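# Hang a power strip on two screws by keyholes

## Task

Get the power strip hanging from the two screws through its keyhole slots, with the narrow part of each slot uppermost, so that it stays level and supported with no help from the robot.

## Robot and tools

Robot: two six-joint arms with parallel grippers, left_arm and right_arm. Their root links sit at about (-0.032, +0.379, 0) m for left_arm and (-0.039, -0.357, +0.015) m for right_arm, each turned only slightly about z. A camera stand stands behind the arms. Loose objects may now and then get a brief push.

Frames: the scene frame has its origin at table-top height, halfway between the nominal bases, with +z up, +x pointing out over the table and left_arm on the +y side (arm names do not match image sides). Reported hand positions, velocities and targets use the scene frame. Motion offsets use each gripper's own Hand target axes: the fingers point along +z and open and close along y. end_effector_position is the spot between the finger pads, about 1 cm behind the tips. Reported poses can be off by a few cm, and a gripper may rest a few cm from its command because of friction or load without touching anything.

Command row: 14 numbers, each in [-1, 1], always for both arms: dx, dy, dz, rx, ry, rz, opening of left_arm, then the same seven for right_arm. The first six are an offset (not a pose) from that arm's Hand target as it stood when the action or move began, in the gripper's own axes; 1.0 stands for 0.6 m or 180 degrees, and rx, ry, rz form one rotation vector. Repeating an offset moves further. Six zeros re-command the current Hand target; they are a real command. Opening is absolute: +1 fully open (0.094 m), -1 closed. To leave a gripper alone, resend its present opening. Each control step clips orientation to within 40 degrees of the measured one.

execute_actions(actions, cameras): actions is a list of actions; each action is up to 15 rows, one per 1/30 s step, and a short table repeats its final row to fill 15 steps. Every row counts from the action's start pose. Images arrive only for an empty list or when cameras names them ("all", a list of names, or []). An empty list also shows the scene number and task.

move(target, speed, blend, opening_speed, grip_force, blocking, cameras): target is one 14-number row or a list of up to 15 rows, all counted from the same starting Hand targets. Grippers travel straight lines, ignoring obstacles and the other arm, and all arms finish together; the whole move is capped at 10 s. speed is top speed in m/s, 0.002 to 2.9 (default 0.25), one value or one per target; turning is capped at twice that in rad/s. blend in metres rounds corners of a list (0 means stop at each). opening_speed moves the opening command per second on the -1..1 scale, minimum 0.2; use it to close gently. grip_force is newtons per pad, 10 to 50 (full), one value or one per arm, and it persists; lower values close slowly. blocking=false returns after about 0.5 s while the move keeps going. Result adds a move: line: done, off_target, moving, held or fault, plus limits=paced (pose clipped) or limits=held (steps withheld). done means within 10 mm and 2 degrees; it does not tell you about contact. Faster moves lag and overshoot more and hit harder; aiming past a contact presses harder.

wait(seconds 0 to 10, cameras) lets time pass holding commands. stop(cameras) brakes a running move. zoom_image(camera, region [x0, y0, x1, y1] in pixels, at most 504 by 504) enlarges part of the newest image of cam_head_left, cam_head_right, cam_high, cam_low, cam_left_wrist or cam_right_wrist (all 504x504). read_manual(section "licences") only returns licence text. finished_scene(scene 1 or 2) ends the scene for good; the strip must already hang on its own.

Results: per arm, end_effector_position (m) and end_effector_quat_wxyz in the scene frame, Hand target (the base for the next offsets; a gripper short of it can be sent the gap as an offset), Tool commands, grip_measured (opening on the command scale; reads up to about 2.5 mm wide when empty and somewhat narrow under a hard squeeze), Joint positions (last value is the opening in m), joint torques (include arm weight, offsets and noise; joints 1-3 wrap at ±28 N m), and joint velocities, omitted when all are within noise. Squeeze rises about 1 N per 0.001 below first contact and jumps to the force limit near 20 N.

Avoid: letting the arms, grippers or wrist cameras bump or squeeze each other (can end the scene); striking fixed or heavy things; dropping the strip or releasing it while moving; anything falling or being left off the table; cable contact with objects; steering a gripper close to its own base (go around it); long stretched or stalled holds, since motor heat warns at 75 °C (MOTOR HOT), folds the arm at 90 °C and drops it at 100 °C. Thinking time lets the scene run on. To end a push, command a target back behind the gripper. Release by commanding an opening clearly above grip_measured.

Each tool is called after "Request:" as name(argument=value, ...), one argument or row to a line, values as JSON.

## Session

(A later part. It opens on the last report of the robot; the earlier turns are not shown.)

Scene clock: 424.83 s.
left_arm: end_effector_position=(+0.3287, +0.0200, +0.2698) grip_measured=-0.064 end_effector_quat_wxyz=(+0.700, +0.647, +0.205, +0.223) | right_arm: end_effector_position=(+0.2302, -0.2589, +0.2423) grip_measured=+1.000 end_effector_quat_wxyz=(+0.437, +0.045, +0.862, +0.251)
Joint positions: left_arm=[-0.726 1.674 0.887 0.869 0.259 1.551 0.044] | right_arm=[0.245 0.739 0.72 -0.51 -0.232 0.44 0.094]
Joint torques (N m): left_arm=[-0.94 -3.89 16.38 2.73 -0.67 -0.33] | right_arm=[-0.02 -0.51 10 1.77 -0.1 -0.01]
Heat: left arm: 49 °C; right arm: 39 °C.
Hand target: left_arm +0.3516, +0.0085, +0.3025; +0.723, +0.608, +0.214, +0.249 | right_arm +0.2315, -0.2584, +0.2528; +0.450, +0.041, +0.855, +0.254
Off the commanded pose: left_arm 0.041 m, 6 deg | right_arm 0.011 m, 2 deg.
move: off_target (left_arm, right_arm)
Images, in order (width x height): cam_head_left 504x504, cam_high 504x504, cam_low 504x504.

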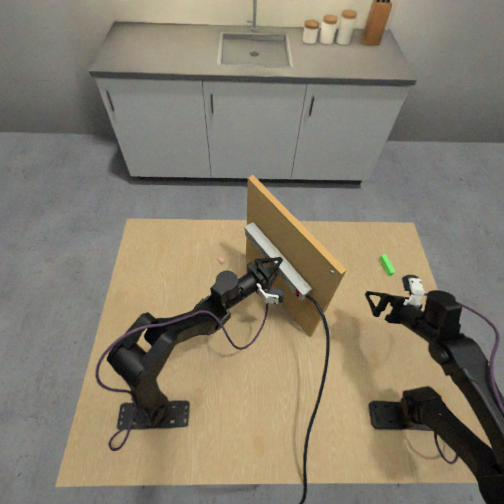

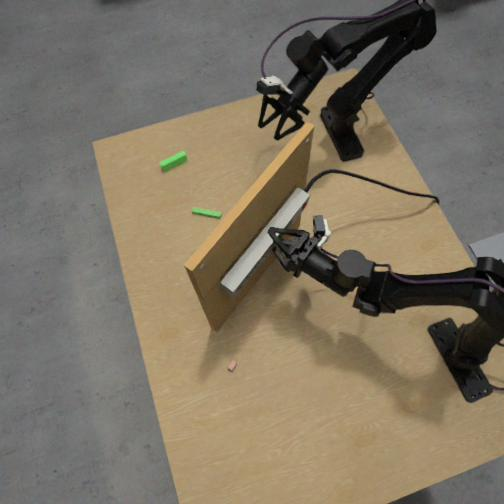

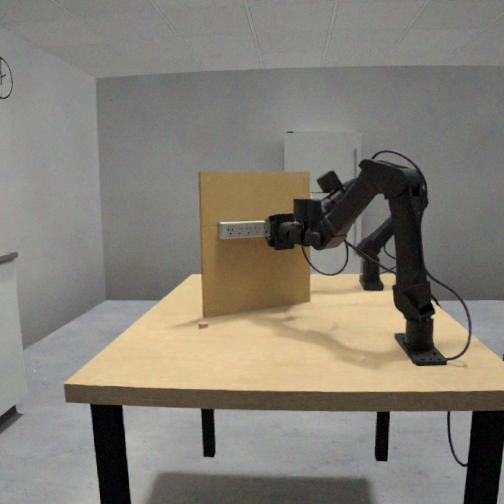

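Request:
move(
  target=[
    [0,0.02,-0.07,0,0,0,-0.6,0,0,0,0,0,0,1],
    [0,0.02,0,0,0,0,-0.6,0,0,0,0,0,0,1],
  ],
  speed=0.08,
)

Request:
move(
  target=[
    [0,0.004,-0.07,0,0,0,-0.6,0,0,0,0,0,0,1],
    [0,0.004,0,0,0,0,-0.6,0,0,0,0,0,0,1],
  ],
  speed=0.08,
)

Request:
move(
  target=[
    [0,0.004,-0.07,0,0,0,-0.6,0,0,0,0,0,0,1],
    [0,0.004,0,0,0,0,-0.6,0,0,0,0,0,0,1],
  ],
  speed=0.08,
)

Request:
move(
  target=[
    [-0.005,0,-0.07,0,0,0,-0.6,0,0,0,0,0,0,1],
    [-0.005,0,0,0,0,0,-0.6,0,0,0,0,0,0,1],
  ],
  speed=0.08,
)

Request:
move(
  target=[
    [0,-0.005,-0.07,0,0,0,-0.6,0,0,0,0,0,0,1],
    [0,-0.005,0,0,0,0,-0.6,0,0,0,0,0,0,1],
  ],
  speed=0.08,
)

Request:
move(
  target=[
    [0.010,0,-0.07,0,0,0,-0.6,0,0,0,0,0,0,1],
    [0.010,0,0,0,0,0,-0.6,0,0,0,0,0,0,1],
  ],
  speed=0.08,
)

Request:
move(
  target=[
    [0,0.005,-0.07,0,0,0,-0.6,0,0,0,0,0,0,1],
    [0,0.005,0,0,0,0,-0.6,0,0,0,0,0,0,1],
  ],
  speed=0.08,
  cameras=["cam_head_left","cam_low","cam_high"],
)

Scene clock: 464.40 s.
left_arm: end_effector_position=(+0.3282, +0.0205, +0.2806) grip_measured=-0.064 end_effector_quat_wxyz=(+0.698, +0.648, +0.206, +0.222) | right_arm: end_effector_position=(+0.2302, -0.2589, +0.2423) grip_measured=+1.000 end_effector_quat_wxyz=(+0.437, +0.045, +0.862, +0.251)
Joint positions: left_arm=[-0.726 1.647 0.911 0.813 0.26 1.551 0.044] | right_arm=[0.245 0.739 0.72 -0.51 -0.232 0.44 0.094]
Joint torques (N m): left_arm=[-0.87 -3.86 16.08 2.75 -0.64 -0.27] | right_arm=[-0.03 -0.53 10.02 1.76 -0.1 -0.01]
Heat: left arm: 49 °C; right arm: 39 °C.
Hand target: left_arm +0.3505, +0.0102, +0.3143; +0.723, +0.608, +0.214, +0.249 | right_arm +0.2315, -0.2584, +0.2528; +0.450, +0.041, +0.855, +0.254
Off the commanded pose: left_arm 0.042 m, 6 deg | right_arm 0.011 m, 2 deg.
move: off_target (left_arm, right_arm)

Scene clock: 466.27 s.
left_arm: end_effector_position=(+0.3277, +0.0207, +0.2836) grip_measured=-0.064 end_effector_quat_wxyz=(+0.699, +0.648, +0.204, +0.223) | right_arm: end_effector_position=(+0.2302, -0.2589, +0.2423) grip_measured=+1.000 end_effector_quat_wxyz=(+0.437, +0.045, +0.862, +0.251)
Joint positions: left_arm=[-0.725 1.641 0.915 0.806 0.265 1.553 0.044] | right_arm=[0.245 0.739 0.72 -0.51 -0.232 0.44 0.094]
Joint torques (N m): left_arm=[-0.85 -3.77 15.84 2.74 -0.67 -0.31] | right_arm=[-0.03 -0.53 10 1.77 -0.1 -0.01]
Heat: left arm: 49 °C; right arm: 39 °C.
Hand target: left_arm +0.3502, +0.0106, +0.3167; +0.723, +0.608, +0.214, +0.249 | right_arm +0.2315, -0.2584, +0.2528; +0.450, +0.041, +0.855, +0.254
Off the commanded pose: left_arm 0.041 m, 6 deg | right_arm 0.011 m, 2 deg.
move: off_target (left_arm, right_arm)

Scene clock: 468.13 s.
left_arm: end_effector_position=(+0.3275, +0.0206, +0.2859) grip_measured=-0.064 end_effector_quat_wxyz=(+0.699, +0.649, +0.203, +0.222) | right_arm: end_effector_position=(+0.2302, -0.2589, +0.2423) grip_measured=+1.000 end_effector_quat_wxyz=(+0.437, +0.045, +0.862, +0.251)
Joint positions: left_arm=[-0.725 1.635 0.921 0.792 0.266 1.554 0.044] | right_arm=[0.245 0.739 0.72 -0.51 -0.232 0.44 0.094]
Joint torques (N m): left_arm=[-1.11 -4.03 15.91 2.79 -0.71 -0.36] | right_arm=[-0.02 -0.51 10 1.77 -0.1 0]
Heat: left arm: 49 °C; right arm: 39 °C.
Hand target: left_arm +0.3500, +0.0109, +0.3189; +0.723, +0.608, +0.214, +0.249 | right_arm +0.2315, -0.2584, +0.2528; +0.450, +0.041, +0.855, +0.254
Off the commanded pose: left_arm 0.041 m, 6 deg | right_arm 0.011 m, 2 deg.
move: off_target (left_arm, right_arm)

Scene clock: 470.00 s.
left_arm: end_effector_position=(+0.3255, +0.0191, +0.2867) grip_measured=-0.064 end_effector_quat_wxyz=(+0.699, +0.648, +0.204, +0.223) | right_arm: end_effector_position=(+0.2302, -0.2589, +0.2423) grip_measured=+1.000 end_effector_quat_wxyz=(+0.437, +0.045, +0.862, +0.251)
Joint positions: left_arm=[-0.733 1.633 0.92 0.793 0.255 1.555 0.044] | right_arm=[0.245 0.739 0.72 -0.51 -0.232 0.44 0.094]
Joint torques (N m): left_arm=[-0.87 -3.85 15.73 2.82 -0.72 -0.27] | right_arm=[-0.03 -0.51 10.02 1.77 -0.1 -0.01]
Heat: left arm: 49 °C; right arm: 39 °C.
Hand target: left_arm +0.3476, +0.0090, +0.3191; +0.723, +0.608, +0.214, +0.249 | right_arm +0.2315, -0.2584, +0.2528; +0.450, +0.041, +0.855, +0.254
Off the commanded pose: left_arm 0.040 m, 6 deg | right_arm 0.011 m, 2 deg.
move: off_target (left_arm, right_arm)

Scene clock: 471.93 s.
left_arm: end_effector_position=(+0.3256, +0.0189, +0.2833) grip_measured=-0.064 end_effector_quat_wxyz=(+0.699, +0.648, +0.204, +0.223) | right_arm: end_effector_position=(+0.2302, -0.2589, +0.2423) grip_measured=+1.000 end_effector_quat_wxyz=(+0.437, +0.045, +0.862, +0.251)
Joint positions: left_arm=[-0.733 1.64 0.912 0.807 0.255 1.555 0.044] | right_arm=[0.245 0.739 0.72 -0.51 -0.232 0.44 0.094]
Joint torques (N m): left_arm=[-0.64 -3.81 16.12 2.8 -0.73 -0.33] | right_arm=[-0.03 -0.51 10 1.77 -0.1 0]
Heat: left arm: 49 °C; right arm: 39 °C.
Hand target: left_arm +0.3479, +0.0086, +0.3162; +0.723, +0.608, +0.214, +0.249 | right_arm +0.2315, -0.2584, +0.2528; +0.450, +0.041, +0.855, +0.254
Off the commanded pose: left_arm 0.041 m, 6 deg | right_arm 0.011 m, 2 deg.
move: off_target (left_arm, right_arm)

Scene clock: 473.80 s.
left_arm: end_effector_position=(+0.3302, +0.0218, +0.2822) grip_measured=-0.064 end_effector_quat_wxyz=(+0.698, +0.649, +0.204, +0.224) | right_arm: end_effector_position=(+0.2302, -0.2589, +0.2423) grip_measured=+1.000 end_effector_quat_wxyz=(+0.437, +0.045, +0.862, +0.251)
Joint positions: left_arm=[-0.718 1.646 0.918 0.806 0.269 1.556 0.044] | right_arm=[0.245 0.739 0.72 -0.51 -0.232 0.44 0.094]
Joint torques (N m): left_arm=[-0.59 -4.1 15.84 2.77 -0.68 -0.35] | right_arm=[-0.03 -0.51 10.02 1.77 -0.1 -0.01]
Heat: left arm: 50 °C; right arm: 39 °C.
Hand target: left_arm +0.3525, +0.0123, +0.3161; +0.723, +0.608, +0.214, +0.249 | right_arm +0.2315, -0.2584, +0.2528; +0.450, +0.041, +0.855, +0.254
Off the commanded pose: left_arm 0.042 m, 6 deg | right_arm 0.011 m, 2 deg.
move: off_target (left_arm, right_arm)

Scene clock: 475.63 s.
left_arm: end_effector_position=(+0.3304, +0.0223, +0.2866) grip_measured=-0.064 end_effector_quat_wxyz=(+0.699, +0.648, +0.203, +0.224) | right_arm: end_effector_position=(+0.2302, -0.2589, +0.2423) grip_measured=+1.000 end_effector_quat_wxyz=(+0.437, +0.045, +0.862, +0.251)
Joint positions: left_arm=[-0.716 1.639 0.926 0.793 0.272 1.555 0.044] | right_arm=[0.245 0.739 0.72 -0.51 -0.232 0.44 0.094]
Joint torques (N m): left_arm=[-0.88 -4 15.8 2.74 -0.7 -0.36] | right_arm=[-0.03 -0.51 10 1.77 -0.1 -0.01]
Heat: left arm: 50 °C; right arm: 39 °C.
Hand target: left_arm +0.3523, +0.0128, +0.3190; +0.723, +0.608, +0.214, +0.249 | right_arm +0.2315, -0.2584, +0.2528; +0.450, +0.041, +0.855, +0.254
Off the commanded pose: left_arm 0.040 m, 6 deg | right_arm 0.011 m, 2 deg.
move: off_target (left_arm, right_arm)
Images, in order (width x height): cam_head_left 504x504, cam_high 504x504, cam_low 504x504.

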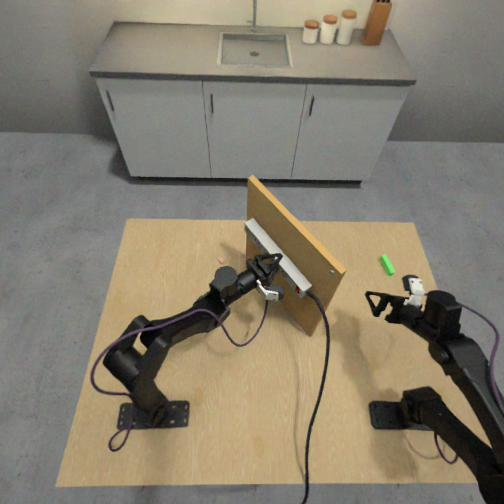

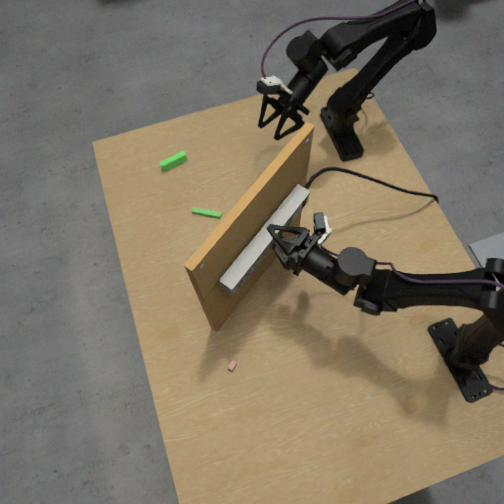

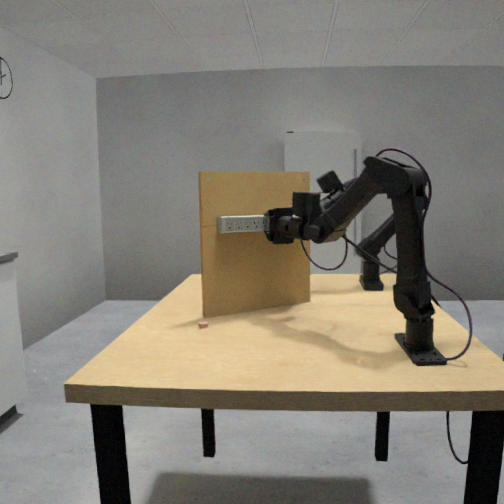

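Request:
move(
  target=[
    [0,-0.011,-0.07,0,0,0,-0.6,0,0,0,0,0,0,1],
    [0,-0.011,0,0,0,0,-0.6,0,0,0,0,0,0,1],
  ],
  speed=0.08,
)

Request:
move(
  target=[
    [0,-0.005,-0.07,0,0,0,-0.6,0,0,0,0,0,0,1],
    [0,-0.005,0,0,0,0,-0.6,0,0,0,0,0,0,1],
  ],
  speed=0.08,
)

Request:
move(
  target=[
    [-0.01,0,-0.07,0,0,0,-0.6,0,0,0,0,0,0,1],
    [-0.01,0,0,0,0,0,-0.6,0,0,0,0,0,0,1],
  ],
  speed=0.08,
)

Request:
move(
  target=[
    [0,0.005,-0.07,0,0,0,-0.6,0,0,0,0,0,0,1],
    [0,0.005,0,0,0,0,-0.6,0,0,0,0,0,0,1],
  ],
  speed=0.08,
)

Request:
move(
  target=[
    [-0.005,0,-0.07,0,0,0,-0.6,0,0,0,0,0,0,1],
    [-0.005,0,0,0,0,0,-0.6,0,0,0,0,0,0,1],
  ],
  speed=0.08,
)

Request:
move(
  target=[
    [0,-0.005,-0.07,0,0,0,-0.6,0,0,0,0,0,0,1],
    [0,-0.005,0,0,0,0,-0.6,0,0,0,0,0,0,1],
  ],
  speed=0.08,
)

Request:
move(
  target=[
    [0,0.01,-0.07,0,0,0,-0.6,0,0,0,0,0,0,1],
    [0,0.01,0,0,0,0,-0.6,0,0,0,0,0,0,1],
  ],
  speed=0.08,
)

Scene clock: 509.80 s.
left_arm: end_effector_position=(+0.3309, +0.0220, +0.2795) grip_measured=-0.064 end_effector_quat_wxyz=(+0.699, +0.648, +0.206, +0.223) | right_arm: end_effector_position=(+0.2302, -0.2589, +0.2423) grip_measured=+1.000 end_effector_quat_wxyz=(+0.437, +0.045, +0.862, +0.251)
Joint positions: left_arm=[-0.718 1.654 0.911 0.822 0.267 1.551 0.044] | right_arm=[0.245 0.739 0.72 -0.51 -0.232 0.44 0.094]
Joint torques (N m): left_arm=[-0.98 -4.07 16.02 2.77 -0.64 -0.28] | right_arm=[-0.02 -0.51 10.02 1.77 -0.1 -0.01]
Heat: left arm: 49 °C; right arm: 40 °C.
Hand target: left_arm +0.3530, +0.0119, +0.3124; +0.723, +0.608, +0.214, +0.249 | right_arm +0.2315, -0.2584, +0.2528; +0.450, +0.041, +0.855, +0.254
Off the commanded pose: left_arm 0.041 m, 6 deg | right_arm 0.011 m, 2 deg.
move: off_target (left_arm, right_arm)

Scene clock: 511.67 s.
left_arm: end_effector_position=(+0.3311, +0.0219, +0.2782) grip_measured=-0.064 end_effector_quat_wxyz=(+0.700, +0.646, +0.205, +0.224) | right_arm: end_effector_position=(+0.2302, -0.2589, +0.2423) grip_measured=+1.000 end_effector_quat_wxyz=(+0.437, +0.045, +0.862, +0.251)
Joint positions: left_arm=[-0.718 1.66 0.907 0.837 0.267 1.551 0.044] | right_arm=[0.245 0.739 0.72 -0.51 -0.232 0.44 0.094]
Joint torques (N m): left_arm=[-0.77 -3.77 15.84 2.7 -0.7 -0.31] | right_arm=[-0.03 -0.51 10.02 1.77 -0.1 -0.01]
Heat: left arm: 49 °C; right arm: 40 °C.
Hand target: left_arm +0.3532, +0.0114, +0.3096; +0.723, +0.608, +0.214, +0.249 | right_arm +0.2315, -0.2584, +0.2528; +0.450, +0.041, +0.855, +0.254
Off the commanded pose: left_arm 0.040 m, 6 deg | right_arm 0.011 m, 2 deg.
move: off_target (left_arm, right_arm)

Scene clock: 513.47 s.
left_arm: end_effector_position=(+0.3291, +0.0172, +0.2792) grip_measured=-0.064 end_effector_quat_wxyz=(+0.700, +0.644, +0.208, +0.227) | right_arm: end_effector_position=(+0.2302, -0.2589, +0.2423) grip_measured=+1.000 end_effector_quat_wxyz=(+0.437, +0.045, +0.862, +0.251)
Joint positions: left_arm=[-0.737 1.663 0.913 0.835 0.238 1.552 0.044] | right_arm=[0.245 0.739 0.72 -0.51 -0.232 0.44 0.094]
Joint torques (N m): left_arm=[-0.13 -4.59 15.28 2.69 -0.55 -0.26] | right_arm=[-0.02 -0.51 10 1.77 -0.1 -0.01]
Heat: left arm: 50 °C; right arm: 40 °C.
Hand target: left_arm +0.3485, +0.0077, +0.3097; +0.723, +0.608, +0.214, +0.249 | right_arm +0.2315, -0.2584, +0.2528; +0.450, +0.041, +0.855, +0.254
Off the commanded pose: left_arm 0.037 m, 6 deg | right_arm 0.011 m, 2 deg.
move: off_target (left_arm, right_arm)

Scene clock: 515.27 s.
left_arm: end_effector_position=(+0.3273, +0.0183, +0.2800) grip_measured=-0.064 end_effector_quat_wxyz=(+0.699, +0.647, +0.206, +0.224) | right_arm: end_effector_position=(+0.2302, -0.2589, +0.2423) grip_measured=+1.000 end_effector_quat_wxyz=(+0.437, +0.045, +0.862, +0.251)
Joint positions: left_arm=[-0.734 1.653 0.91 0.823 0.25 1.552 0.044] | right_arm=[0.245 0.739 0.72 -0.51 -0.232 0.44 0.094]
Joint torques (N m): left_arm=[-1.03 -4.18 15.95 2.67 -0.67 -0.27] | right_arm=[-0.03 -0.53 10 1.76 -0.1 -0.01]
Heat: left arm: 50 °C; right arm: 40 °C.
Hand target: left_arm +0.3483, +0.0081, +0.3124; +0.723, +0.608, +0.214, +0.249 | right_arm +0.2315, -0.2584, +0.2528; +0.450, +0.041, +0.855, +0.254
Off the commanded pose: left_arm 0.040 m, 6 deg | right_arm 0.011 m, 2 deg.
move: off_target (left_arm, right_arm)

Scene clock: 517.13 s.
left_arm: end_effector_position=(+0.3239, +0.0166, +0.2800) grip_measured=-0.064 end_effector_quat_wxyz=(+0.699, +0.647, +0.205, +0.223) | right_arm: end_effector_position=(+0.2302, -0.2589, +0.2423) grip_measured=+1.000 end_effector_quat_wxyz=(+0.437, +0.045, +0.862, +0.251)
Joint positions: left_arm=[-0.743 1.647 0.904 0.823 0.242 1.553 0.044] | right_arm=[0.245 0.739 0.72 -0.51 -0.232 0.44 0.094]
Joint torques (N m): left_arm=[-0.61 -3.96 15.94 2.78 -0.62 -0.27] | right_arm=[-0.02 -0.51 10 1.76 -0.1 -0.01]
Heat: left arm: 50 °C; right arm: 40 °C.
Hand target: left_arm +0.3458, +0.0062, +0.3127; +0.723, +0.608, +0.214, +0.249 | right_arm +0.2315, -0.2584, +0.2528; +0.450, +0.041, +0.855, +0.254
Off the commanded pose: left_arm 0.041 m, 6 deg | right_arm 0.011 m, 2 deg.
move: off_target (left_arm, right_arm)

Scene clock: 519.03 s.
left_arm: end_effector_position=(+0.3236, +0.0158, +0.2768) grip_measured=-0.064 end_effector_quat_wxyz=(+0.699, +0.648, +0.204, +0.223) | right_arm: end_effector_position=(+0.2302, -0.2589, +0.2423) grip_measured=+1.000 end_effector_quat_wxyz=(+0.437, +0.045, +0.862, +0.251)
Joint positions: left_arm=[-0.744 1.654 0.899 0.834 0.245 1.555 0.044] | right_arm=[0.245 0.739 0.72 -0.51 -0.232 0.44 0.094]
Joint torques (N m): left_arm=[-0.61 -3.99 15.95 2.72 -0.74 -0.31] | right_arm=[-0.02 -0.51 10.02 1.77 -0.1 0]
Heat: left arm: 50 °C; right arm: 40 °C.
Hand target: left_arm +0.3462, +0.0059, +0.3097; +0.723, +0.608, +0.214, +0.249 | right_arm +0.2315, -0.2584, +0.2528; +0.450, +0.041, +0.855, +0.254
Off the commanded pose: left_arm 0.041 m, 6 deg | right_arm 0.011 m, 2 deg.
move: off_target (left_arm, right_arm)

Scene clock: 520.83 s.
left_arm: end_effector_position=(+0.3233, +0.0168, +0.2818) grip_measured=-0.064 end_effector_quat_wxyz=(+0.698, +0.649, +0.205, +0.223) | right_arm: end_effector_position=(+0.2302, -0.2589, +0.2423) grip_measured=+1.000 end_effector_quat_wxyz=(+0.437, +0.045, +0.862, +0.251)
Joint positions: left_arm=[-0.743 1.64 0.908 0.808 0.244 1.556 0.044] | right_arm=[0.245 0.739 0.72 -0.51 -0.232 0.44 0.094]
Joint torques (N m): left_arm=[-0.58 -4 15.91 2.77 -0.68 -0.31] | right_arm=[-0.03 -0.51 10 1.77 -0.1 -0.01]
Heat: left arm: 50 °C; right arm: 40 °C.
Hand target: left_arm +0.3455, +0.0067, +0.3156; +0.723, +0.608, +0.214, +0.249 | right_arm +0.2315, -0.2584, +0.2528; +0.450, +0.041, +0.855, +0.254
Off the commanded pose: left_arm 0.042 m, 6 deg | right_arm 0.011 m, 2 deg.
move: off_target (left_arm, right_arm)

Request:
move(
  target=[
    [0.0055,-0.01,-0.07,0,0,0,-0.6,0,0,0,0,0,0,1],
    [0.0055,-0.01,0,0,0,0,-0.6,0,0,0,0,0,0,1],
  ],
  speed=0.08,
  cameras=["cam_head_left","cam_high"],
)

Request:
zoom_image(
  camera="cam_head_left",
  region=[210, 200, 330, 340],
)

Scene clock: 528.80 s.
left_arm: end_effector_position=(+0.3302, +0.0139, +0.2779) grip_measured=-0.064 end_effector_quat_wxyz=(+0.698, +0.647, +0.206, +0.226) | right_arm: end_effector_position=(+0.2302, -0.2589, +0.2423) grip_measured=+1.000 end_effector_quat_wxyz=(+0.437, +0.045, +0.862, +0.251)
Joint positions: left_arm=[-0.74 1.674 0.925 0.828 0.242 1.556 0.044] | right_arm=[0.245 0.739 0.72 -0.51 -0.232 0.44 0.094]
Joint torques (N m): left_arm=[-0.28 -5.22 14.22 2.73 -0.55 -0.34] | right_arm=[-0.03 -0.51 10.02 1.76 -0.1 -0.01]
Heat: left arm: 51 °C; right arm: 40 °C.
Hand target: left_arm +0.3488, +0.0078, +0.3096; +0.723, +0.608, +0.214, +0.249 | right_arm +0.2315, -0.2584, +0.2528; +0.450, +0.041, +0.855, +0.254
Off the commanded pose: left_arm 0.037 m, 6 deg | right_arm 0.011 m, 2 deg.
move: off_target (left_arm, right_arm)
Images, in order (width x height): cam_head_left 504x504, cam_high 504x504.

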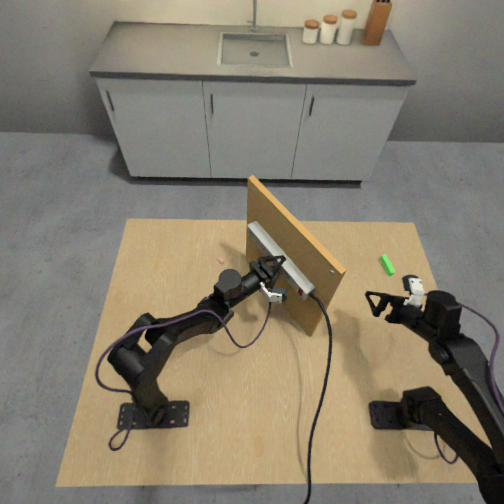

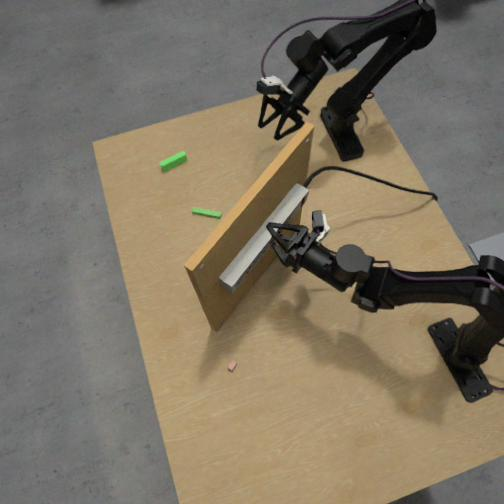

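Scaled by 3.600 from the camera's 504x504 image, which has a finer 720x720 frame.

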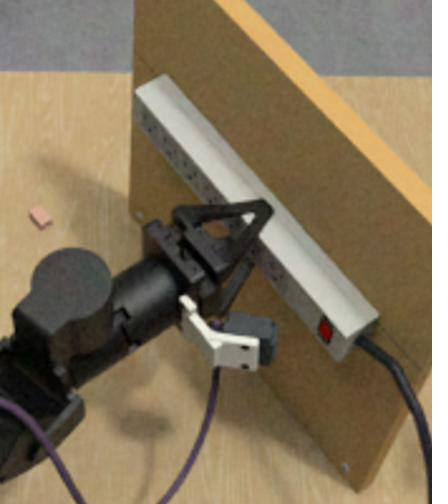

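Request:
move(
  target=[0,-0.025,-0.008,0.015,0,0,-0.6,0,0,0,0,0,0,1],
  speed=0.06,
)

Request:
move(
  target=[0,-0.025,-0.008,0.015,0,0,-0.6,0,0,0,0,0,0,1],
  speed=0.06,
)

Scene clock: 534.43 s.
left_arm: end_effector_position=(+0.3302, +0.0139, +0.2774) grip_measured=-0.064 end_effector_quat_wxyz=(+0.698, +0.648, +0.206, +0.226) | right_arm: end_effector_position=(+0.2302, -0.2589, +0.2423) grip_measured=+1.000 end_effector_quat_wxyz=(+0.437, +0.045, +0.862, +0.251)
Joint positions: left_arm=[-0.74 1.674 0.925 0.827 0.242 1.557 0.044] | right_arm=[0.245 0.739 0.72 -0.51 -0.232 0.44 0.094]
Joint torques (N m): left_arm=[-0.06 -5.15 12.96 2.48 -0.58 -0.24] | right_arm=[-0.03 -0.51 10.02 1.77 -0.1 -0.01]
Heat: left arm: 52 °C; right arm: 40 °C.
Hand target: left_arm +0.3473, +0.0095, +0.2940; +0.708, +0.625, +0.219, +0.244 | right_arm +0.2315, -0.2584, +0.2528; +0.450, +0.041, +0.855, +0.254
Off the commanded pose: left_arm 0.024 m, 4 deg | right_arm 0.011 m, 2 deg.
move: off_target (left_arm, right_arm)

Scene clock: 535.13 s.
left_arm: end_effector_position=(+0.3303, +0.0139, +0.2770) grip_measured=-0.064 end_effector_quat_wxyz=(+0.697, +0.649, +0.206, +0.226) | right_arm: end_effector_position=(+0.2302, -0.2589, +0.2423) grip_measured=+1.000 end_effector_quat_wxyz=(+0.437, +0.045, +0.862, +0.251)
Joint positions: left_arm=[-0.74 1.674 0.925 0.825 0.242 1.559 0.044] | right_arm=[0.245 0.739 0.72 -0.51 -0.232 0.44 0.094]
Joint torques (N m): left_arm=[0.06 -5.46 11.12 2.12 -0.53 -0.18] | right_arm=[-0.03 -0.53 10.02 1.77 -0.1 -0.01]
Heat: left arm: 51 °C; right arm: 40 °C.
Hand target: left_arm +0.3454, +0.0117, +0.2785; +0.694, +0.641, +0.225, +0.239 | right_arm +0.2315, -0.2584, +0.2528; +0.450, +0.041, +0.855, +0.254
Off the commanded pose: left_arm 0.015 m, 3 deg | right_arm 0.011 m, 2 deg.
move: off_target (left_arm, right_arm)

Continue down plus dither.

Request:
move(
  target=[0,-0.025,-0.006,0.01,0,0,-0.6,0,0,0,0,0,0,1],
  speed=0.06,
)

Request:
move(
  target=[
    [0.016,-0.02,-0.005,0,0,0.02,-0.6,0,0,0,0,0,0,1],
    [-0.016,-0.025,-0.005,0,0,-0.02,-0.6,0,0,0,0,0,0,1],
    [0.012,-0.028,-0.005,0,0,0.02,-0.6,0,0,0,0,0,0,1],
    [0,-0.03,-0.005,0,0,0,-0.6,0,0,0,0,0,0,1],
  ],
  speed=0.1,
  blend=0.01,
)

Request:
move(
  target=[0,-0.02,-0.005,0,0,0,-0.6,0,0,0,0,0,0,1],
  speed=0.06,
)

Scene clock: 545.53 s.
left_arm: end_effector_position=(+0.3302, +0.0138, +0.2770) grip_measured=-0.064 end_effector_quat_wxyz=(+0.697, +0.649, +0.206, +0.226) | right_arm: end_effector_position=(+0.2302, -0.2589, +0.2423) grip_measured=+1.000 end_effector_quat_wxyz=(+0.437, +0.045, +0.862, +0.251)
Joint positions: left_arm=[-0.74 1.674 0.925 0.825 0.242 1.559 0.044] | right_arm=[0.245 0.739 0.72 -0.51 -0.232 0.44 0.094]
Joint torques (N m): left_arm=[0.08 -5.08 8.5 2.14 -0.48 -0.06] | right_arm=[-0.03 -0.53 10.02 1.76 -0.1 0]
Heat: left arm: 50 °C; right arm: 40 °C.
Hand target: left_arm +0.3438, +0.0136, +0.2633; +0.683, +0.652, +0.229, +0.235 | right_arm +0.2315, -0.2584, +0.2528; +0.450, +0.041, +0.855, +0.254
Off the commanded pose: left_arm 0.019 m, 3 deg | right_arm 0.011 m, 2 deg.
move: off_target (left_arm, right_arm)

Scene clock: 547.67 s.
left_arm: end_effector_position=(+0.3313, +0.0147, +0.2627) grip_measured=-0.064 end_effector_quat_wxyz=(+0.698, +0.647, +0.202, +0.231) | right_arm: end_effector_position=(+0.2302, -0.2589, +0.2423) grip_measured=+1.000 end_effector_quat_wxyz=(+0.437, +0.045, +0.862, +0.251)
Joint positions: left_arm=[-0.736 1.71 0.892 0.901 0.244 1.567 0.044] | right_arm=[0.245 0.739 0.72 -0.51 -0.232 0.44 0.094]
Joint torques (N m): left_arm=[-0.21 -5.35 7.24 2.07 -0.56 -0.12] | right_arm=[-0.02 -0.51 10 1.77 -0.1 -0.01]
Heat: left arm: 49 °C; right arm: 40 °C.
Hand target: left_arm +0.3425, +0.0154, +0.2452; +0.683, +0.652, +0.229, +0.235 | right_arm +0.2315, -0.2584, +0.2528; +0.450, +0.041, +0.855, +0.254
Off the commanded pose: left_arm 0.021 m, 4 deg | right_arm 0.011 m, 2 deg.
move: off_target (left_arm, right_arm)

Scene clock: 548.37 s.
left_arm: end_effector_position=(+0.3311, +0.0150, +0.2617) grip_measured=-0.064 end_effector_quat_wxyz=(+0.704, +0.640, +0.200, +0.234) | right_arm: end_effector_position=(+0.2302, -0.2589, +0.2423) grip_measured=+1.000 end_effector_quat_wxyz=(+0.437, +0.045, +0.862, +0.251)
Joint positions: left_arm=[-0.737 1.725 0.879 0.95 0.241 1.564 0.044] | right_arm=[0.245 0.739 0.72 -0.51 -0.232 0.44 0.094]
Joint torques (N m): left_arm=[0.06 -4.92 5.35 2.15 -0.47 -0.07] | right_arm=[-0.02 -0.51 10.02 1.77 -0.1 -0.01]
Heat: left arm: 49 °C; right arm: 40 °C.
Hand target: left_arm +0.3409, +0.0173, +0.2330; +0.683, +0.652, +0.229, +0.235 | right_arm +0.2315, -0.2584, +0.2528; +0.450, +0.041, +0.855, +0.254
Off the commanded pose: left_arm 0.030 m, 4 deg | right_arm 0.011 m, 2 deg.
move: off_target (left_arm, right_arm)

Request:
move(
  target=[
    [-0.012,0.0,-0.005,0,0,-0.02,-0.6,0,0,0,0,0,0,1],
    [0.01,-0.005,-0.005,0,0,0.015,-0.6,0,0,0,0,0,0,1],
    [0,-0.005,-0.005,0,0,0,-0.6,0,0,0,0,0,0,1],
  ],
  speed=0.1,
  blend=0.01,
)

Request:
move(
  target=[0,0.01,-0.05,0,0,0,-0.6,0,0,0,0,0,0,1],
  speed=0.06,
  cameras=["cam_head_left","cam_low","cam_high"],
)

Request:
zoom_image(
  camera="cam_low",
  region=[190, 160, 340, 330],
)

Request:
zoom_image(
  camera="cam_head_left",
  region=[210, 200, 330, 340],
)

Scene clock: 559.27 s.
left_arm: end_effector_position=(+0.3310, +0.0151, +0.2615) grip_measured=-0.064 end_effector_quat_wxyz=(+0.705, +0.637, +0.202, +0.236) | right_arm: end_effector_position=(+0.2302, -0.2589, +0.2423) grip_measured=+1.000 end_effector_quat_wxyz=(+0.437, +0.045, +0.862, +0.251)
Joint positions: left_arm=[-0.741 1.727 0.875 0.962 0.23 1.562 0.044] | right_arm=[0.245 0.739 0.72 -0.51 -0.232 0.44 0.094]
Joint torques (N m): left_arm=[0.62 -5.26 4.22 2.17 -0.35 -0.06] | right_arm=[-0.03 -0.5 10 1.77 -0.1 -0.01]
Heat: left arm: 48 °C; right arm: 40 °C.
Hand target: left_arm +0.3390, +0.0195, +0.2300; +0.683, +0.652, +0.229, +0.235 | right_arm +0.2315, -0.2584, +0.2528; +0.450, +0.041, +0.855, +0.254
Off the commanded pose: left_arm 0.033 m, 4 deg | right_arm 0.011 m, 2 deg.
move: off_target (left_arm, right_arm)

Scene clock: 560.00 s.
left_arm: end_effector_position=(+0.3289, +0.0162, +0.2575) grip_measured=-0.064 end_effector_quat_wxyz=(+0.705, +0.636, +0.205, +0.237) | right_arm: end_effector_position=(+0.2302, -0.2589, +0.2423) grip_measured=+1.000 end_effector_quat_wxyz=(+0.437, +0.045, +0.862, +0.251)
Joint positions: left_arm=[-0.745 1.727 0.857 0.979 0.221 1.559 0.044] | right_arm=[0.245 0.739 0.72 -0.51 -0.232 0.44 0.094]
Joint torques (N m): left_arm=[2.78 -13.97 -2.73 2.01 -0.16 -0.04] | right_arm=[-0.03 -0.51 10.02 1.77 -0.1 -0.01]
Heat: left arm: 48 °C; right arm: 40 °C.
Hand target: left_arm +0.3202, +0.0432, +0.2346; +0.683, +0.652, +0.229, +0.235 | right_arm +0.2315, -0.2584, +0.2528; +0.450, +0.041, +0.855, +0.254
Off the commanded pose: left_arm 0.036 m, 4 deg | right_arm 0.011 m, 2 deg.
move: off_target (left_arm, right_arm)
Images, in order (width x height): cam_head_left 504x504, cam_high 504x504, cam_low 504x504.

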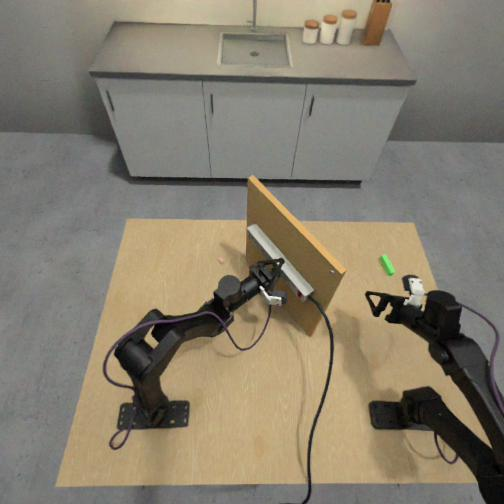

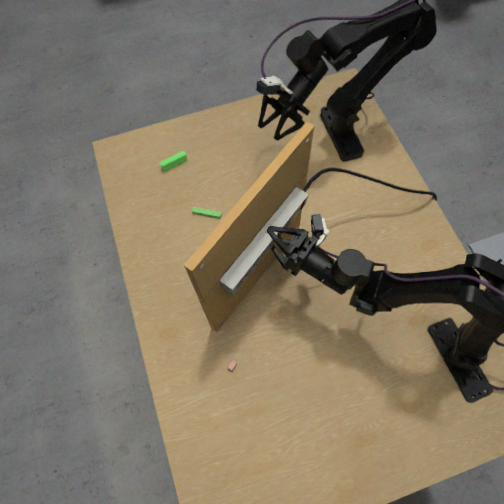

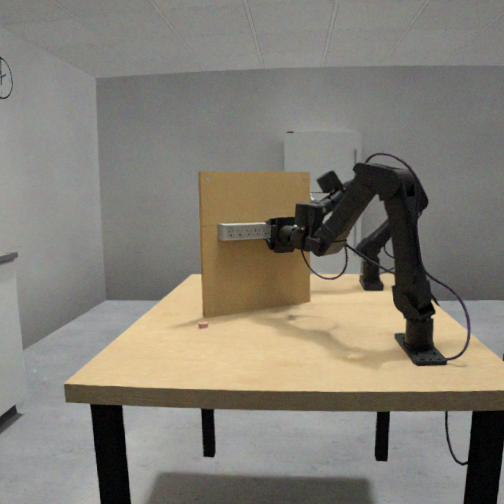

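Scaled by 2.965 from the camera's 504x504 image, which has a finer 720x720 frame.

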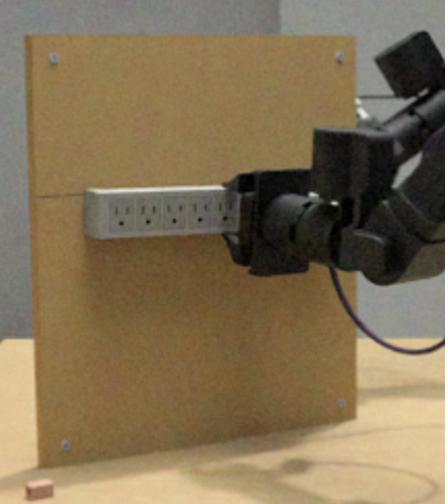

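Scaled by 3.600 from the camera's 504x504 image, which has a finer 720x720 frame.

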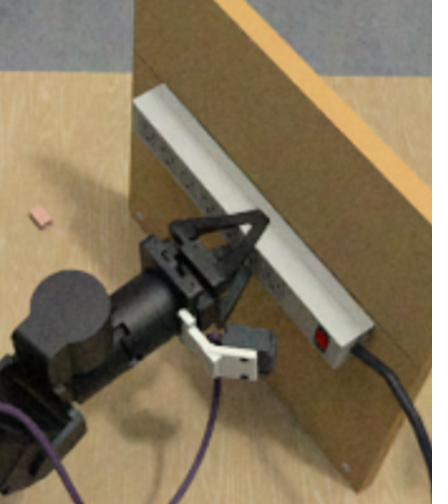

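Request:
move(
  target=[
    [0,0.03,0.038,0,0,0,-0.6,0,0,0,0,0,0,1],
    [0,0.03,0.038,0,0,0,0.5,0,0,0,0,0,0,1],
  ],
  speed=0.06,
  opening_speed=0.3,
)

Request:
move(
  target=[0,0.0,-0.2,0,0,0,0.7,0,0,0,0,0,0,1],
  speed=0.08,
  cameras=["cam_head_left","cam_low","cam_high"],
)

Request:
zoom_image(
  camera="cam_low",
  region=[190, 160, 340, 330],
)

Request:
zoom_image(
  camera="cam_head_left",
  region=[210, 200, 330, 340],
)

Scene clock: 582.10 s.
left_arm: end_effector_position=(+0.3341, +0.0190, +0.2508) grip_measured=+0.498 end_effector_quat_wxyz=(+0.686, +0.654, +0.221, +0.232) | right_arm: end_effector_position=(+0.2302, -0.2589, +0.2423) grip_measured=+1.000 end_effector_quat_wxyz=(+0.437, +0.045, +0.862, +0.251)
Joint positions: left_arm=[-0.736 1.71 0.874 0.885 0.215 1.56 0.07] | right_arm=[0.245 0.739 0.72 -0.51 -0.232 0.44 0.094]
Joint torques (N m): left_arm=[0.69 -10.67 5.55 2.04 -0.16 -0.01] | right_arm=[-0.03 -0.51 10 1.77 -0.1 -0.01]
Heat: left arm: 46 °C; right arm: 40 °C.
Hand target: left_arm +0.3340, +0.0260, +0.2536; +0.683, +0.652, +0.229, +0.235 | right_arm +0.2315, -0.2584, +0.2528; +0.450, +0.041, +0.855, +0.254
Off the commanded pose: left_arm 0.007 m, 1 deg | right_arm 0.011 m, 2 deg.
move: off_target (right_arm); target 2's new opening was sent with left_arm's hand 0.014 m and 4 deg from that target

Scene clock: 584.27 s.
left_arm: end_effector_position=(+0.2632, +0.1176, +0.2500) grip_measured=+0.698 end_effector_quat_wxyz=(+0.684, +0.650, +0.226, +0.243) | right_arm: end_effector_position=(+0.2302, -0.2589, +0.2423) grip_measured=+1.000 end_effector_quat_wxyz=(+0.437, +0.045, +0.862, +0.251)
Joint positions: left_arm=[-0.622 1.234 0.447 0.843 0.305 1.56 0.08] | right_arm=[0.245 0.739 0.72 -0.51 -0.232 0.44 0.094]
Joint torques (N m): left_arm=[0.49 -5.89 6.09 2 0.15 -0.16] | right_arm=[-0.02 -0.51 10.02 1.77 -0.1 0]
Heat: left arm: 46 °C; right arm: 40 °C.
Hand target: left_arm +0.2597, +0.1200, +0.2483; +0.683, +0.652, +0.229, +0.235 | right_arm +0.2315, -0.2584, +0.2528; +0.450, +0.041, +0.855, +0.254
Off the commanded pose: left_arm 0.005 m, 1 deg | right_arm 0.011 m, 2 deg.
move: off_target (right_arm)
Images, in order (width x height): cam_head_left 504x504, cam_high 504x504, cam_low 504x504.

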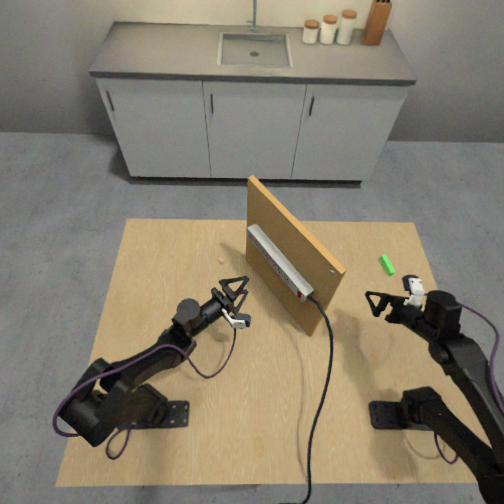

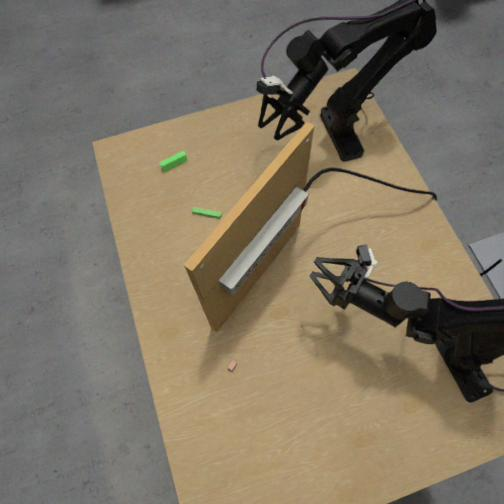

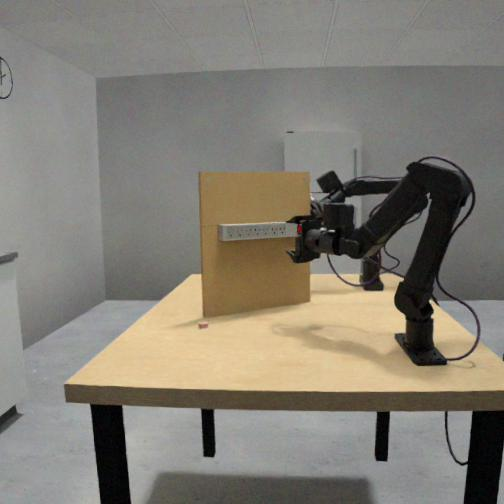

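Scaled by 2.965 from the camera's 504x504 image, which has a finer 720x720 frame.

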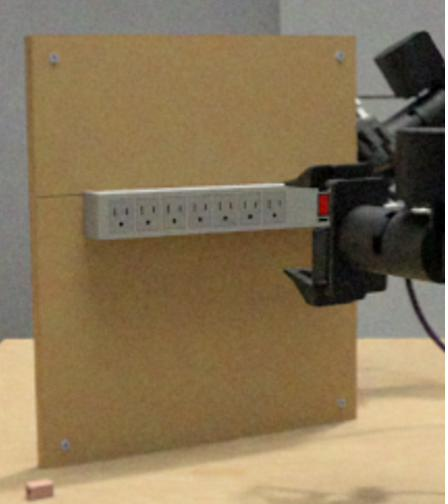

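Scaled by 3.600 from the camera's 504x504 image, which has a finer 720x720 frame.

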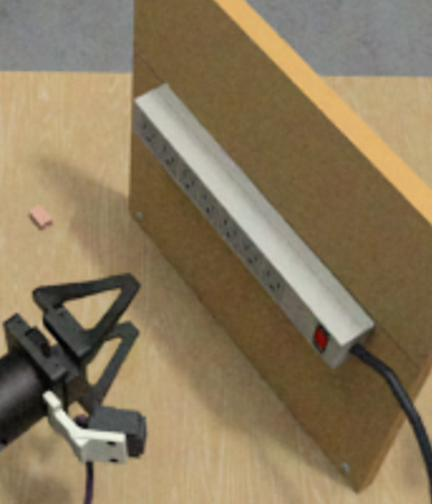

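Hanging level.

Request:
finished_scene(
  scene=2,
)

The scene is finished: the task was done.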